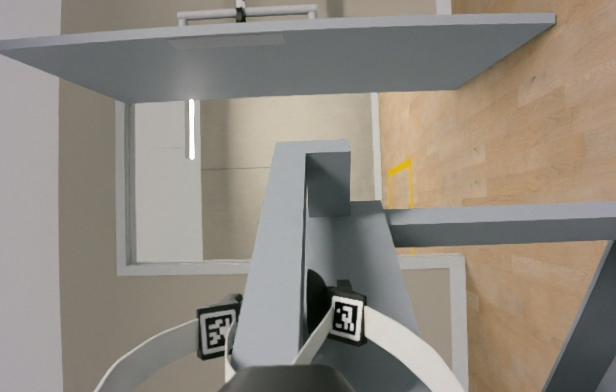

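Request:
move(
  blocking=false,
  r1={"joints":{"gripper_m":0.141}},
  cameras=[],
)

Request:
wait(
  seconds=1.8,
  cameras=[],
)

Request:
move(
  blocking=false,
  r1={"base":{"translate_m":-0.45}},
  cameras=[],
)

Request:
wait(
  seconds=4,
  cameras=[],
)

Request:
move(
  blocking=false,
  r1={"base":{"rotate_rad":1.0},"joints":{"wrist_yaw_rad":0.0}},
  cameras=[],
)

Request:
wait(
  seconds=3,
  cameras=[],
)

Request:
move(
  blocking=false,
  r1={"base":{"strafe_m":-0.58,"translate_m":-0.4}},
  cameras=[],
)

Request:
wait(
  seconds=5,
  cameras=["r1_head_left_camera","r1_wrist_camera"],
)

Scene clock: 872.30 s.
move: r1 moving
r1.base_odometry: x=-3.782 y=-0.936 heading=+0.673
r1.turned_by_wheels: +0.000
r1.turned_by_imu: +0.000
r1.base_tilt: forward=-1.6 right=+1.2
r1.lidar_m: 0.25 0.25 0.37 1.97 1.99 2.47 3.31 3.35 3.03 2.77 2.80 1.68
r1.base_status: not commanded
r1.joint_positions: lift_m=+0.655 arm_m=+0.000 wrist_yaw_rad=+0.067 wrist_pitch_rad=-0.012 wrist_roll_rad=+1.570 gripper_m=+0.019
r1.joint_status: gripper_m moving
r1.measured_speeds: translate_m=+0.000 strafe_m=+0.000 rotate_rad=+0.000 lift_m=+0.000 arm_m=+0.000 wrist_yaw_rad=-0.016 wrist_pitch_rad=+0.000 wrist_roll_rad=+0.000
r1.motor_effort: lift_m=+16(16) arm_m=+3(4) wheel_0=-1(2) wheel_1=+7(7) wheel_2=+0(0)
r1.servo_current: wrist_yaw_rad=85(124) wrist_pitch_rad=59(65) wrist_roll_rad=52(59) gripper_m=65(78)
r1.contact_limits: strafe_m 0.8
r1.hand_pose: x=+0.4645 y=-0.0678 z=+0.8369 quat_wxyz=(+0.707, +0.706, +0.020, +0.028) (m; r1's base frame)
r1.wrist_depth_mm: - - 1366 - - - 1281 / - - - - - 1863 1255 / - - - - - 1756 1255 / - - - - - 1808 1138 / - - - - 330 1708 1255 / - - 189 196 188 1983 1336 / - - 184 152 202 1576 1366
r2.base_odometry: x=-2.730 y=+1.101 heading=-2.523
r2.turned_by_wheels: +0.000
r2.turned_by_imu: +0.000
r2.base_tilt: forward=-0.6 right=+0.0
r2.lidar_m: 0.60 1.59 1.84 4.80 1.84 1.31 1.26 1.32 1.04 0.99 0.91 0.67
r2.base_status: not commanded
r2.joint_positions: lift_m=+0.920 arm_m=+0.198 wrist_yaw_rad=+0.027 wrist_pitch_rad=+0.001 wrist_roll_rad=+0.000 gripper_m=-0.019
r2.joint_status: not commanded
r2.measured_speeds: all 0
r2.motor_effort: lift_m=+19(19) arm_m=-3(4) wheel_0=+16(17) wheel_1=+3(3) wheel_2=+19(19)
r2.servo_current: wrist_yaw_rad=169(176) wrist_pitch_rad=46(46) wrist_roll_rad=46(52) gripper_m=85(85)
r2.contact_limits: translate_m 0.9
r2.hand_pose: x=+0.6595 y=-0.0797 z=+1.0979 quat_wxyz=(+1.000, +0.000, +0.000, +0.013) (m; r2's base frame)
r2.wrist_depth_mm: - - 249 236 229 221 215 / - - 251 236 231 223 216 / - - 253 237 233 225 217 / - - 254 177 234 226 219 / 1255 - 257 175 236 226 220 / - 1708 185 168 233 227 220 / - - 259 - 237 227 222
pictures: none
No camera images: "cameras" was empty.

Scene clock: 874.10 s.
earlier move: r1 moving
r1.base_odometry: x=-3.782 y=-0.936 heading=+0.672
r1.turned_by_wheels: +0.000
r1.turned_by_imu: -0.001
r1.base_tilt: forward=-1.6 right=+1.3
r1.lidar_m: 0.25 0.25 0.39 1.96 2.00 2.50 3.31 3.33 3.03 2.76 2.80 1.67
r1.base_status: not commanded
r1.joint_positions: lift_m=+0.655 arm_m=+0.000 wrist_yaw_rad=+0.050 wrist_pitch_rad=+0.000 wrist_roll_rad=+1.570 gripper_m=+0.141
r1.joint_status: gripper_m moving
r1.measured_speeds: all 0
r1.motor_effort: lift_m=+16(16) arm_m=+4(4) wheel_0=-1(2) wheel_1=+2(7) wheel_2=-2(2)
r1.servo_current: wrist_yaw_rad=52(124) wrist_pitch_rad=39(72) wrist_roll_rad=46(59) gripper_m=46(98)
r1.contact_limits: strafe_m 0.8
r1.hand_pose: x=+0.4633 y=-0.0728 z=+0.8336 quat_wxyz=(+0.707, +0.706, +0.018, +0.018) (m; r1's base frame)
r1.wrist_depth_mm: - - - - - 1661 1182 / - - - - - 1499 1205 / - - - - - 1661 1205 / - - - 327 - 1708 1229 / - - - 322 345 357 353 / - 210 190 198 265 197 1281 / - - - 147 - 1756 -
r2.base_odometry: x=-2.730 y=+1.101 heading=-2.523
r2.turned_by_wheels: +0.000
r2.turned_by_imu: +0.000
r2.base_tilt: forward=-0.6 right=+0.1
r2.lidar_m: 0.59 1.59 1.87 4.81 1.86 1.33 1.25 1.31 1.03 0.99 0.91 0.69
r2.base_status: not commanded
r2.joint_positions: lift_m=+0.920 arm_m=+0.198 wrist_yaw_rad=+0.027 wrist_pitch_rad=+0.001 wrist_roll_rad=+0.000 gripper_m=-0.019
r2.joint_status: not commanded
r2.measured_speeds: all 0
r2.on_its_own: wrist_yaw_rad is at rest, and its servo_current (163 mA) is outside its rest range (0 to 104 mA)
r2.motor_effort: lift_m=+19(19) arm_m=-3(4) wheel_0=+16(17) wheel_1=+3(3) wheel_2=+19(19)
r2.servo_current: wrist_yaw_rad=163(176) wrist_pitch_rad=39(46) wrist_roll_rad=52(59) gripper_m=85(85)
r2.contact_limits: translate_m 0.9
r2.hand_pose: x=+0.6595 y=-0.0797 z=+1.0979 quat_wxyz=(+1.000, +0.000, +0.000, +0.013) (m; r2's base frame)
r2.wrist_depth_mm: - - 249 234 229 221 215 / - - 252 236 232 222 216 / - - 252 238 233 224 217 / - - 255 177 235 226 219 / 1229 - 257 175 236 226 221 / - 1708 184 167 232 227 221 / - - 260 - 236 226 222
wait: 1.80 s; no rest
pictures: none
No camera images: "cameras" was empty.

Scene clock: 874.60 s.
earlier move: r1 done
move: r1 moving
r1.base_odometry: x=-3.806 y=-0.956 heading=+0.672
r1.turned_by_wheels: +0.000
r1.turned_by_imu: +0.000
r1.base_tilt: forward=-1.6 right=+1.3
r1.lidar_m: 0.25 0.25 0.45 1.95 1.99 2.48 3.29 3.32 3.00 2.75 2.80 1.70
r1.base_status: translate_m moving
r1.joint_positions: lift_m=+0.655 arm_m=+0.000 wrist_yaw_rad=+0.050 wrist_pitch_rad=+0.000 wrist_roll_rad=+1.570 gripper_m=+0.141
r1.joint_status: all done
r1.measured_speeds: translate_m=-0.124 strafe_m=+0.000 rotate_rad=+0.000 lift_m=+0.000 arm_m=+0.000 wrist_yaw_rad=+0.000 wrist_pitch_rad=+0.000 wrist_roll_rad=+0.000
r1.motor_effort: lift_m=+16(16) arm_m=+4(4) wheel_0=-6(7) wheel_1=-5(7) wheel_2=+9(9)
r1.servo_current: wrist_yaw_rad=52(52) wrist_pitch_rad=46(46) wrist_roll_rad=59(72) gripper_m=46(46)
r1.hand_pose: x=+0.4633 y=-0.0728 z=+0.8335 quat_wxyz=(+0.707, +0.706, +0.018, +0.018) (m; r1's base frame)
r1.wrist_depth_mm: - - - - - 1708 1182 / - - - - - 1576 1205 / - - - - - 1708 1205 / - - - - - 1756 1229 / - - - - 379 377 377 / - 209 206 214 281 196 1281 / - - - 142 - 1708 -
r2.base_odometry: x=-2.730 y=+1.101 heading=-2.523
r2.turned_by_wheels: +0.000
r2.turned_by_imu: +0.000
r2.base_tilt: forward=-0.7 right=+0.0
r2.lidar_m: 0.60 1.59 1.87 4.80 1.83 1.31 1.27 1.31 1.03 0.97 0.90 0.69
r2.base_status: not commanded
r2.joint_positions: lift_m=+0.920 arm_m=+0.198 wrist_yaw_rad=+0.027 wrist_pitch_rad=+0.001 wrist_roll_rad=+0.000 gripper_m=-0.019
r2.joint_status: not commanded
r2.measured_speeds: all 0
r2.motor_effort: lift_m=+19(19) arm_m=-4(4) wheel_0=+16(17) wheel_1=+3(3) wheel_2=+19(19)
r2.servo_current: wrist_yaw_rad=176(176) wrist_pitch_rad=39(46) wrist_roll_rad=39(52) gripper_m=78(85)
r2.contact_limits: translate_m 0.9
r2.hand_pose: x=+0.6595 y=-0.0797 z=+1.0979 quat_wxyz=(+1.000, +0.000, +0.000, +0.013) (m; r2's base frame)
r2.wrist_depth_mm: - - 250 235 230 220 215 / - - 252 236 230 223 216 / - - 253 236 231 224 217 / - - 255 177 234 226 217 / 1229 - 255 175 236 226 220 / - 1661 185 167 234 227 222 / - - 262 - 236 226 222
pictures: none
No camera images: "cameras" was empty.

Scene clock: 877.10 s.
earlier move: r1 done
r1.base_odometry: x=-4.134 y=-1.216 heading=+0.672
r1.turned_by_wheels: +0.000
r1.turned_by_imu: +0.000
r1.base_tilt: forward=-1.6 right=+1.3
r1.lidar_m: 0.60 0.69 2.06 1.89 1.94 2.39 2.86 2.88 3.05 2.82 2.86 2.07
r1.base_status: done
r1.joint_positions: lift_m=+0.655 arm_m=+0.000 wrist_yaw_rad=+0.050 wrist_pitch_rad=+0.000 wrist_roll_rad=+1.570 gripper_m=+0.141
r1.joint_status: all done
r1.measured_speeds: all 0
r1.motor_effort: lift_m=+16(16) arm_m=+4(4) wheel_0=-1(8) wheel_1=-1(8) wheel_2=+0(10)
r1.servo_current: wrist_yaw_rad=52(72) wrist_pitch_rad=46(52) wrist_roll_rad=46(72) gripper_m=39(46)
r1.hand_pose: x=+0.4633 y=-0.0728 z=+0.8335 quat_wxyz=(+0.707, +0.706, +0.018, +0.018) (m; r1's base frame)
r1.wrist_depth_mm: - - - - - 1708 1138 / - - - - - 1661 1182 / - - - - - 1708 1182 / - - - - - 1576 1138 / - - - - - 640 1281 / - 210 - 517 - 196 530 / - - 715 143 - - -
r2.base_odometry: x=-2.730 y=+1.101 heading=-2.523
r2.turned_by_wheels: +0.000
r2.turned_by_imu: +0.000
r2.base_tilt: forward=-0.6 right=+0.0
r2.lidar_m: 0.57 1.60 2.08 4.82 1.82 1.31 1.25 1.32 1.04 0.99 0.87 0.68
r2.base_status: not commanded
r2.joint_positions: lift_m=+0.920 arm_m=+0.198 wrist_yaw_rad=+0.027 wrist_pitch_rad=+0.001 wrist_roll_rad=+0.000 gripper_m=-0.019
r2.joint_status: not commanded
r2.measured_speeds: all 0
r2.on_its_own: wrist_yaw_rad is at rest, and its servo_current (176 mA) is outside its rest range (0 to 104 mA)
r2.motor_effort: lift_m=+19(19) arm_m=-3(4) wheel_0=+16(17) wheel_1=+3(3) wheel_2=+19(19)
r2.servo_current: wrist_yaw_rad=176(182) wrist_pitch_rad=46(46) wrist_roll_rad=39(65) gripper_m=78(85)
r2.contact_limits: translate_m 0.9
r2.hand_pose: x=+0.6595 y=-0.0797 z=+1.0979 quat_wxyz=(+1.000, +0.000, +0.000, +0.013) (m; r2's base frame)
r2.wrist_depth_mm: - - 250 234 229 221 215 / - - 252 237 231 223 216 / - - 253 237 232 224 217 / - - 255 176 234 227 219 / 1255 - 257 175 236 225 220 / - 1661 184 168 232 228 220 / - - 262 - 236 225 222
wait: 2.50 of 4 s (r1 has come to rest)
pictures: none
No camera images: "cameras" was empty.

Scene clock: 877.60 s.
move: r1 moving
r1.base_odometry: x=-4.134 y=-1.216 heading=+0.925
r1.turned_by_wheels: +0.253
r1.turned_by_imu: +0.254
r1.base_tilt: forward=-1.6 right=+1.2
r1.lidar_m: 0.60 0.87 1.94 1.90 2.03 2.86 2.85 3.12 2.87 2.82 2.28 0.71
r1.base_status: rotate_rad moving
r1.joint_positions: lift_m=+0.655 arm_m=+0.000 wrist_yaw_rad=+0.002 wrist_pitch_rad=+0.000 wrist_roll_rad=+1.570 gripper_m=+0.141
r1.joint_status: wrist_yaw_rad moving
r1.measured_speeds: translate_m=-0.001 strafe_m=+0.001 rotate_rad=+0.978 lift_m=+0.000 arm_m=+0.000 wrist_yaw_rad=+0.000 wrist_pitch_rad=+0.000 wrist_roll_rad=+0.000
r1.motor_effort: lift_m=+16(16) arm_m=+4(4) wheel_0=-11(11) wheel_1=-6(8) wheel_2=-7(7)
r1.servo_current: wrist_yaw_rad=46(72) wrist_pitch_rad=39(46) wrist_roll_rad=46(65) gripper_m=46(46)
r1.hand_pose: x=+0.4595 y=-0.0867 z=+0.8335 quat_wxyz=(+0.707, +0.707, +0.001, +0.001) (m; r1's base frame)
r1.wrist_depth_mm: - - - - - 1661 1160 / - - - - - 1576 1205 / - - - 723 - 683 1205 / - - - 477 - - 521 / - - 750 389 - - 442 / - 210 668 418 413 196 - / - 634 615 142 - - -
r2.base_odometry: x=-2.730 y=+1.101 heading=-2.523
r2.turned_by_wheels: +0.000
r2.turned_by_imu: +0.000
r2.base_tilt: forward=-0.6 right=+0.0
r2.lidar_m: 0.59 1.60 2.15 4.82 1.84 1.33 1.25 1.31 1.03 0.98 0.88 0.66
r2.base_status: not commanded
r2.joint_positions: lift_m=+0.920 arm_m=+0.198 wrist_yaw_rad=+0.027 wrist_pitch_rad=+0.001 wrist_roll_rad=+0.000 gripper_m=-0.019
r2.joint_status: not commanded
r2.measured_speeds: all 0
r2.motor_effort: lift_m=+19(19) arm_m=-4(4) wheel_0=+16(17) wheel_1=+3(3) wheel_2=+19(19)
r2.servo_current: wrist_yaw_rad=176(176) wrist_pitch_rad=46(46) wrist_roll_rad=52(59) gripper_m=78(85)
r2.contact_limits: translate_m 0.9
r2.hand_pose: x=+0.6595 y=-0.0797 z=+1.0979 quat_wxyz=(+1.000, +0.000, +0.000, +0.013) (m; r2's base frame)
r2.wrist_depth_mm: - - 248 235 230 221 214 / - - 252 236 232 224 216 / - - 254 237 233 224 217 / - - 256 177 234 225 218 / 1255 - 256 175 236 226 220 / - 1661 185 168 233 226 221 / - - 260 - 236 227 222
pictures: none
No camera images: "cameras" was empty.

Scene clock: 878.80 s.
earlier move: r1 done
r1.base_odometry: x=-4.134 y=-1.216 heading=+1.671
r1.turned_by_wheels: +0.747
r1.turned_by_imu: +0.751
r1.base_tilt: forward=-1.6 right=+1.3
r1.lidar_m: 2.12 1.89 1.92 2.31 2.83 2.85 3.17 2.83 2.83 2.23 0.58 0.67
r1.base_status: done
r1.joint_positions: lift_m=+0.655 arm_m=+0.000 wrist_yaw_rad=+0.002 wrist_pitch_rad=+0.000 wrist_roll_rad=+1.570 gripper_m=+0.141
r1.joint_status: all done
r1.measured_speeds: all 0
r1.motor_effort: lift_m=+16(16) arm_m=+4(4) wheel_0=-2(11) wheel_1=-3(8) wheel_2=-2(8)
r1.servo_current: wrist_yaw_rad=59(72) wrist_pitch_rad=46(52) wrist_roll_rad=39(65) gripper_m=46(46)
r1.hand_pose: x=+0.4595 y=-0.0867 z=+0.8335 quat_wxyz=(+0.707, +0.707, +0.001, +0.001) (m; r1's base frame)
r1.wrist_depth_mm: - - - 640 - - 1182 / - - - - - 1618 1182 / - - - - - 1708 1182 / - - - - - 1756 1205 / - - - - - 1661 1229 / - 196 183 - 191 196 1205 / - - - 142 - 1537 1205
r2.base_odometry: x=-2.730 y=+1.101 heading=-2.523
r2.turned_by_wheels: +0.000
r2.turned_by_imu: +0.000
r2.base_tilt: forward=-0.6 right=+0.0
r2.lidar_m: 0.59 1.58 2.30 4.81 1.84 1.33 1.26 1.30 1.03 0.98 0.89 0.68
r2.base_status: not commanded
r2.joint_positions: lift_m=+0.920 arm_m=+0.198 wrist_yaw_rad=+0.027 wrist_pitch_rad=+0.001 wrist_roll_rad=+0.000 gripper_m=-0.019
r2.joint_status: not commanded
r2.measured_speeds: all 0
r2.on_its_own: wrist_yaw_rad is at rest, and its servo_current (169 mA) is outside its rest range (0 to 104 mA)
r2.motor_effort: lift_m=+19(19) arm_m=-4(4) wheel_0=+16(17) wheel_1=+3(3) wheel_2=+19(19)
r2.servo_current: wrist_yaw_rad=169(182) wrist_pitch_rad=39(46) wrist_roll_rad=33(59) gripper_m=85(85)
r2.contact_limits: translate_m 0.9
r2.hand_pose: x=+0.6595 y=-0.0797 z=+1.0979 quat_wxyz=(+1.000, +0.000, +0.000, +0.013) (m; r2's base frame)
r2.wrist_depth_mm: - - 249 234 230 222 214 / - - 253 236 231 223 216 / - - 253 236 234 224 216 / - - 255 177 234 225 219 / 1255 - 256 175 236 225 220 / - 1756 184 168 233 227 220 / - - 260 - 237 225 223
wait: 1.20 of 3 s (r1 has come to rest)
pictures: none
No camera images: "cameras" was empty.

Scene clock: 879.30 s.
move: r1 moving
r1.base_odometry: x=-4.106 y=-1.231 heading=+1.672
r1.turned_by_wheels: +0.000
r1.turned_by_imu: +0.000
r1.base_tilt: forward=-1.6 right=+1.3
r1.lidar_m: 2.17 1.94 1.96 2.35 2.84 2.88 3.14 2.81 2.82 2.23 0.58 0.64
r1.base_status: translate_m moving; strafe_m moving
r1.joint_positions: lift_m=+0.655 arm_m=+0.000 wrist_yaw_rad=+0.002 wrist_pitch_rad=+0.000 wrist_roll_rad=+1.570 gripper_m=+0.141
r1.joint_status: not commanded
r1.measured_speeds: translate_m=-0.068 strafe_m=-0.099 rotate_rad=+0.002 lift_m=+0.000 arm_m=+0.000 wrist_yaw_rad=+0.000 wrist_pitch_rad=+0.000 wrist_roll_rad=+0.000
r1.motor_effort: lift_m=+16(16) arm_m=+3(4) wheel_0=+5(8) wheel_1=-8(10) wheel_2=+6(7)
r1.servo_current: wrist_yaw_rad=52(72) wrist_pitch_rad=39(46) wrist_roll_rad=39(52) gripper_m=39(52)
r1.hand_pose: x=+0.4595 y=-0.0867 z=+0.8335 quat_wxyz=(+0.707, +0.707, +0.001, +0.001) (m; r1's base frame)
r1.wrist_depth_mm: - - - 603 - - 1205 / - - - - - 1576 1205 / - - - - - 1708 1205 / - - - - - 1708 1182 / - - - - - 1618 1229 / - 197 - - 210 196 1255 / - - - 143 - 1537 1229
r2.base_odometry: x=-2.730 y=+1.101 heading=-2.523
r2.turned_by_wheels: +0.000
r2.turned_by_imu: +0.000
r2.base_tilt: forward=-0.6 right=+0.0
r2.lidar_m: 0.59 1.59 2.26 4.81 1.84 1.31 1.25 1.31 1.05 0.99 0.92 0.70
r2.base_status: not commanded
r2.joint_positions: lift_m=+0.920 arm_m=+0.198 wrist_yaw_rad=+0.027 wrist_pitch_rad=+0.001 wrist_roll_rad=+0.000 gripper_m=-0.019
r2.joint_status: not commanded
r2.measured_speeds: all 0
r2.motor_effort: lift_m=+19(19) arm_m=-4(4) wheel_0=+16(17) wheel_1=+3(3) wheel_2=+19(19)
r2.servo_current: wrist_yaw_rad=169(176) wrist_pitch_rad=46(52) wrist_roll_rad=46(59) gripper_m=78(91)
r2.contact_limits: translate_m 0.9
r2.hand_pose: x=+0.6595 y=-0.0797 z=+1.0979 quat_wxyz=(+1.000, +0.000, +0.000, +0.013) (m; r2's base frame)
r2.wrist_depth_mm: - - 250 236 230 222 216 / - - 252 236 231 221 216 / - - 252 237 233 224 216 / - - 254 177 235 225 219 / 1255 - 256 174 235 226 220 / - 1756 185 168 234 227 221 / - - 260 - 236 227 222
pictures: none
No camera images: "cameras" was empty.

Scene clock: 882.63 s.
earlier move: r1 done
r1.base_odometry: x=-3.517 y=-1.556 heading=+1.672
r1.turned_by_wheels: +0.000
r1.turned_by_imu: -0.004
r1.base_tilt: forward=-1.6 right=+1.3
r1.lidar_m: 0.73 2.58 2.59 3.16 3.02 3.02 2.39 2.13 2.15 1.76 1.73 0.82
r1.base_status: done
r1.joint_positions: lift_m=+0.655 arm_m=+0.000 wrist_yaw_rad=+0.002 wrist_pitch_rad=+0.000 wrist_roll_rad=+1.570 gripper_m=+0.141
r1.joint_status: not commanded
r1.measured_speeds: all 0
r1.motor_effort: lift_m=+16(16) arm_m=+4(4) wheel_0=+3(8) wheel_1=+0(13) wheel_2=+2(7)
r1.servo_current: wrist_yaw_rad=59(72) wrist_pitch_rad=46(52) wrist_roll_rad=52(65) gripper_m=39(52)
r1.hand_pose: x=+0.4595 y=-0.0867 z=+0.8335 quat_wxyz=(+0.707, +0.707, +0.001, +0.001) (m; r1's base frame)
r1.wrist_depth_mm: - - - - - 1661 1182 / - - - 654 - 1366 1205 / - - - 1205 - 640 - / - - 820 831 - 621 - / - - 831 609 - 603 - / - 210 831 591 211 196 - / - - - 143 - 1756 1160
r2.base_odometry: x=-2.730 y=+1.101 heading=-2.523
r2.turned_by_wheels: +0.000
r2.turned_by_imu: +0.000
r2.base_tilt: forward=-0.7 right=+0.0
r2.lidar_m: 0.60 1.61 1.77 4.80 1.85 1.32 1.26 1.32 1.04 0.98 0.91 0.68
r2.base_status: not commanded
r2.joint_positions: lift_m=+0.920 arm_m=+0.198 wrist_yaw_rad=+0.027 wrist_pitch_rad=+0.001 wrist_roll_rad=+0.000 gripper_m=-0.019
r2.joint_status: not commanded
r2.measured_speeds: all 0
r2.on_its_own: wrist_yaw_rad is at rest, and its servo_current (163 mA) is outside its rest range (0 to 104 mA)
r2.motor_effort: lift_m=+19(19) arm_m=-3(4) wheel_0=+16(17) wheel_1=+3(3) wheel_2=+19(19)
r2.servo_current: wrist_yaw_rad=163(189) wrist_pitch_rad=39(52) wrist_roll_rad=59(65) gripper_m=85(91)
r2.contact_limits: translate_m 0.9
r2.hand_pose: x=+0.6595 y=-0.0797 z=+1.0979 quat_wxyz=(+1.000, +0.000, +0.000, +0.013) (m; r2's base frame)
r2.wrist_depth_mm: - - 249 235 230 221 214 / - - 251 236 231 223 216 / - - 253 238 233 224 217 / - - 255 176 234 225 219 / 1255 - 257 175 236 226 221 / - 1708 185 168 234 228 220 / - - 260 - 237 226 222
wait: 3.33 of 5 s (r1 has come to rest)
pictures: r1_head_left_camera, r1_wrist_camera
Images, in order (width x height): r1_head_left_camera 420x672, r1_wrist_camera 616x392.

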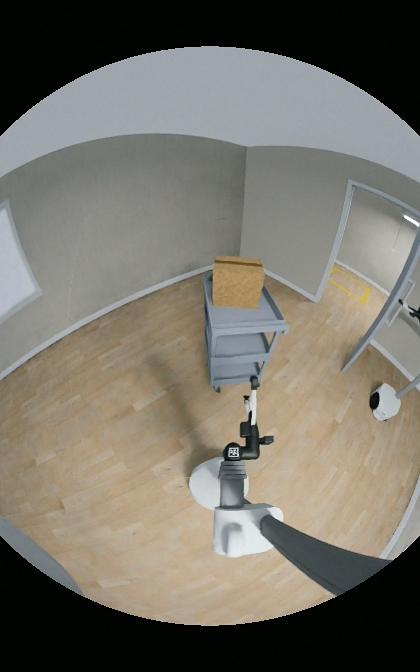

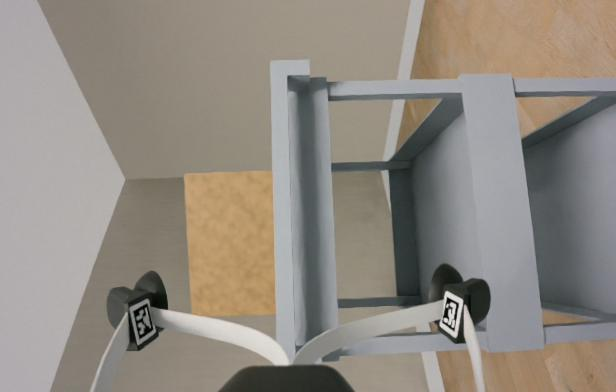

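Request:
move(
  blocking=false,
  r1={"base":{"strafe_m":-0.05},"joints":{"arm_m":0.3}},
  cameras=[],
)

Request:
wait(
  seconds=3,
  cameras=[],
)

Request:
wait(
  seconds=0.6,
  cameras=["r1_wrist_camera"],
)

Scene clock: 888.50 s.
move: r1 moving
r1.base_odometry: x=-3.482 y=-1.552 heading=+1.672
r1.turned_by_wheels: +0.000
r1.turned_by_imu: +0.000
r1.base_tilt: forward=-1.6 right=+1.3
r1.lidar_m: 0.73 2.61 2.62 3.16 3.03 3.04 2.38 2.12 2.13 1.72 1.72 0.83
r1.base_status: strafe_m moving
r1.joint_positions: lift_m=+0.655 arm_m=+0.051 wrist_yaw_rad=+0.002 wrist_pitch_rad=+0.000 wrist_roll_rad=+1.570 gripper_m=+0.141
r1.joint_status: arm_m moving
r1.measured_speeds: translate_m=-0.001 strafe_m=-0.106 rotate_rad=+0.003 lift_m=+0.000 arm_m=+0.195 wrist_yaw_rad=-0.001 wrist_pitch_rad=+0.000 wrist_roll_rad=+0.000
r1.motor_effort: lift_m=+16(16) arm_m=+5(7) wheel_0=+2(11) wheel_1=-1(10) wheel_2=+0(2)
r1.servo_current: wrist_yaw_rad=65(65) wrist_pitch_rad=46(46) wrist_roll_rad=46(65) gripper_m=39(52)
r1.hand_pose: x=+0.5102 y=-0.0867 z=+0.8335 quat_wxyz=(+0.707, +0.707, +0.001, +0.001) (m; r1's base frame)
r1.wrist_depth_mm: - - - - - 1661 1182 / - - - - - 1576 1160 / - - - 603 - 609 1205 / - - 788 585 - 591 - / - - 778 569 - - 574 / - 210 798 564 211 194 559 / - - - 142 - - 554
r2.base_odometry: x=-2.730 y=+1.101 heading=-2.523
r2.turned_by_wheels: +0.000
r2.turned_by_imu: +0.000
r2.base_tilt: forward=-0.7 right=+0.1
r2.lidar_m: 0.58 1.60 1.70 4.81 1.85 1.29 1.25 1.30 1.03 0.99 0.93 0.67
r2.base_status: not commanded
r2.joint_positions: lift_m=+0.920 arm_m=+0.198 wrist_yaw_rad=+0.027 wrist_pitch_rad=+0.001 wrist_roll_rad=+0.000 gripper_m=-0.019
r2.joint_status: not commanded
r2.measured_speeds: all 0
r2.motor_effort: lift_m=+19(19) arm_m=-4(4) wheel_0=+16(17) wheel_1=+3(3) wheel_2=+19(19)
r2.servo_current: wrist_yaw_rad=169(182) wrist_pitch_rad=33(46) wrist_roll_rad=59(59) gripper_m=78(85)
r2.contact_limits: translate_m 0.9
r2.hand_pose: x=+0.6595 y=-0.0797 z=+1.0979 quat_wxyz=(+1.000, +0.000, +0.000, +0.013) (m; r2's base frame)
r2.wrist_depth_mm: - - 250 235 230 221 215 / - - 251 236 231 223 216 / - - 253 238 233 225 217 / - - 254 177 233 226 219 / 1255 - 256 175 236 226 220 / - 1708 185 168 234 227 220 / - - 260 - 236 226 223
pictures: none
No camera images: "cameras" was empty.

Scene clock: 890.00 s.
earlier move: r1 done
r1.base_odometry: x=-3.467 y=-1.551 heading=+1.672
r1.turned_by_wheels: +0.000
r1.turned_by_imu: +0.000
r1.base_tilt: forward=-1.6 right=+1.3
r1.lidar_m: 0.72 2.60 2.62 3.16 3.05 3.06 2.36 2.12 2.11 1.70 1.70 0.83
r1.base_status: done
r1.joint_positions: lift_m=+0.655 arm_m=+0.300 wrist_yaw_rad=+0.002 wrist_pitch_rad=+0.000 wrist_roll_rad=+1.570 gripper_m=+0.141
r1.joint_status: all done
r1.measured_speeds: all 0
r1.motor_effort: lift_m=+16(16) arm_m=+4(7) wheel_0=+3(11) wheel_1=-1(10) wheel_2=+0(2)
r1.servo_current: wrist_yaw_rad=39(72) wrist_pitch_rad=39(46) wrist_roll_rad=20(65) gripper_m=46(52)
r1.hand_pose: x=+0.7594 y=-0.0868 z=+0.8334 quat_wxyz=(+0.707, +0.707, +0.001, +0.001) (m; r1's base frame)
r1.wrist_depth_mm: - - - 340 357 362 364 / - - - 338 - 1756 - / - - - 329 - - - / - 525 521 264 - - - / - 530 530 315 - - - / - 210 535 - 310 195 - / - 544 544 142 - - -
r2.base_odometry: x=-2.730 y=+1.101 heading=-2.523
r2.turned_by_wheels: +0.000
r2.turned_by_imu: +0.000
r2.base_tilt: forward=-0.6 right=+0.0
r2.lidar_m: 0.59 1.60 1.69 4.82 1.84 1.34 1.26 1.30 1.04 0.98 0.92 0.69
r2.base_status: not commanded
r2.joint_positions: lift_m=+0.920 arm_m=+0.198 wrist_yaw_rad=+0.027 wrist_pitch_rad=+0.001 wrist_roll_rad=+0.000 gripper_m=-0.019
r2.joint_status: not commanded
r2.measured_speeds: all 0
r2.on_its_own: wrist_yaw_rad is at rest, and its servo_current (176 mA) is outside its rest range (0 to 104 mA)
r2.motor_effort: lift_m=+19(19) arm_m=-3(4) wheel_0=+16(17) wheel_1=+3(3) wheel_2=+19(19)
r2.servo_current: wrist_yaw_rad=176(182) wrist_pitch_rad=39(52) wrist_roll_rad=39(59) gripper_m=78(91)
r2.contact_limits: translate_m 0.9
r2.hand_pose: x=+0.6595 y=-0.0797 z=+1.0979 quat_wxyz=(+1.000, +0.000, +0.000, +0.013) (m; r2's base frame)
r2.wrist_depth_mm: - - 250 234 229 221 215 / - - 253 235 231 223 216 / - - 253 238 232 224 218 / - - 255 177 234 226 219 / 1255 - 256 175 236 226 220 / - 1708 185 168 233 227 220 / - - 259 - 236 226 221
wait: 1.50 of 3 s (r1 has come to rest)
pictures: none
No camera images: "cameras" was empty.

Scene clock: 890.60 s.
r1.base_odometry: x=-3.467 y=-1.551 heading=+1.672
r1.turned_by_wheels: +0.000
r1.turned_by_imu: +0.000
r1.base_tilt: forward=-1.6 right=+1.3
r1.lidar_m: 0.74 2.61 2.64 3.19 3.05 3.06 2.35 2.12 2.13 1.71 1.72 0.85
r1.base_status: done
r1.joint_positions: lift_m=+0.655 arm_m=+0.300 wrist_yaw_rad=+0.002 wrist_pitch_rad=+0.000 wrist_roll_rad=+1.570 gripper_m=+0.141
r1.joint_status: all done
r1.measured_speeds: all 0
r1.motor_effort: lift_m=+16(16) arm_m=+4(7) wheel_0=+2(11) wheel_1=-1(10) wheel_2=+0(2)
r1.servo_current: wrist_yaw_rad=39(72) wrist_pitch_rad=39(46) wrist_roll_rad=59(65) gripper_m=46(52)
r1.hand_pose: x=+0.7594 y=-0.0868 z=+0.8334 quat_wxyz=(+0.707, +0.707, +0.001, +0.001) (m; r1's base frame)
r1.wrist_depth_mm: - - - 342 357 359 364 / - - - 336 - 1808 - / - - - 330 - - - / - 521 530 265 - - - / - 535 530 317 - - - / - 210 530 - 314 195 - / - 544 539 142 - - -
r2.base_odometry: x=-2.730 y=+1.101 heading=-2.523
r2.turned_by_wheels: +0.000
r2.turned_by_imu: +0.000
r2.base_tilt: forward=-0.7 right=+0.0
r2.lidar_m: 0.60 1.61 1.70 4.79 1.85 1.34 1.26 1.31 1.03 1.00 0.92 0.68
r2.base_status: not commanded
r2.joint_positions: lift_m=+0.920 arm_m=+0.198 wrist_yaw_rad=+0.027 wrist_pitch_rad=+0.001 wrist_roll_rad=+0.000 gripper_m=-0.019
r2.joint_status: not commanded
r2.measured_speeds: all 0
r2.on_its_own: wrist_yaw_rad is at rest, and its servo_current (176 mA) is outside its rest range (0 to 104 mA)
r2.motor_effort: lift_m=+19(19) arm_m=-3(4) wheel_0=+16(17) wheel_1=+3(3) wheel_2=+19(19)
r2.servo_current: wrist_yaw_rad=176(182) wrist_pitch_rad=39(52) wrist_roll_rad=52(59) gripper_m=78(91)
r2.contact_limits: translate_m 0.9
r2.hand_pose: x=+0.6595 y=-0.0797 z=+1.0979 quat_wxyz=(+1.000, +0.000, +0.000, +0.013) (m; r2's base frame)
r2.wrist_depth_mm: - - 250 236 229 220 214 / - - 251 237 231 222 215 / - - 252 237 233 224 217 / - - 255 177 235 225 219 / 1229 - 256 175 236 226 220 / - 1708 185 167 233 228 220 / - - 262 - 237 226 222
wait: 0.60 s; at rest by 0.27 s
pictures: r1_wrist_camera
Images, in order (width x height): r1_wrist_camera 616x392.

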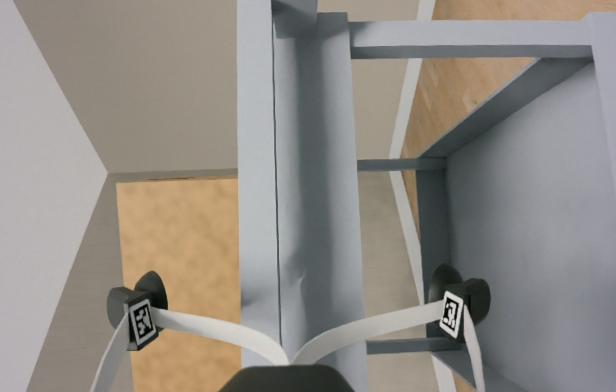

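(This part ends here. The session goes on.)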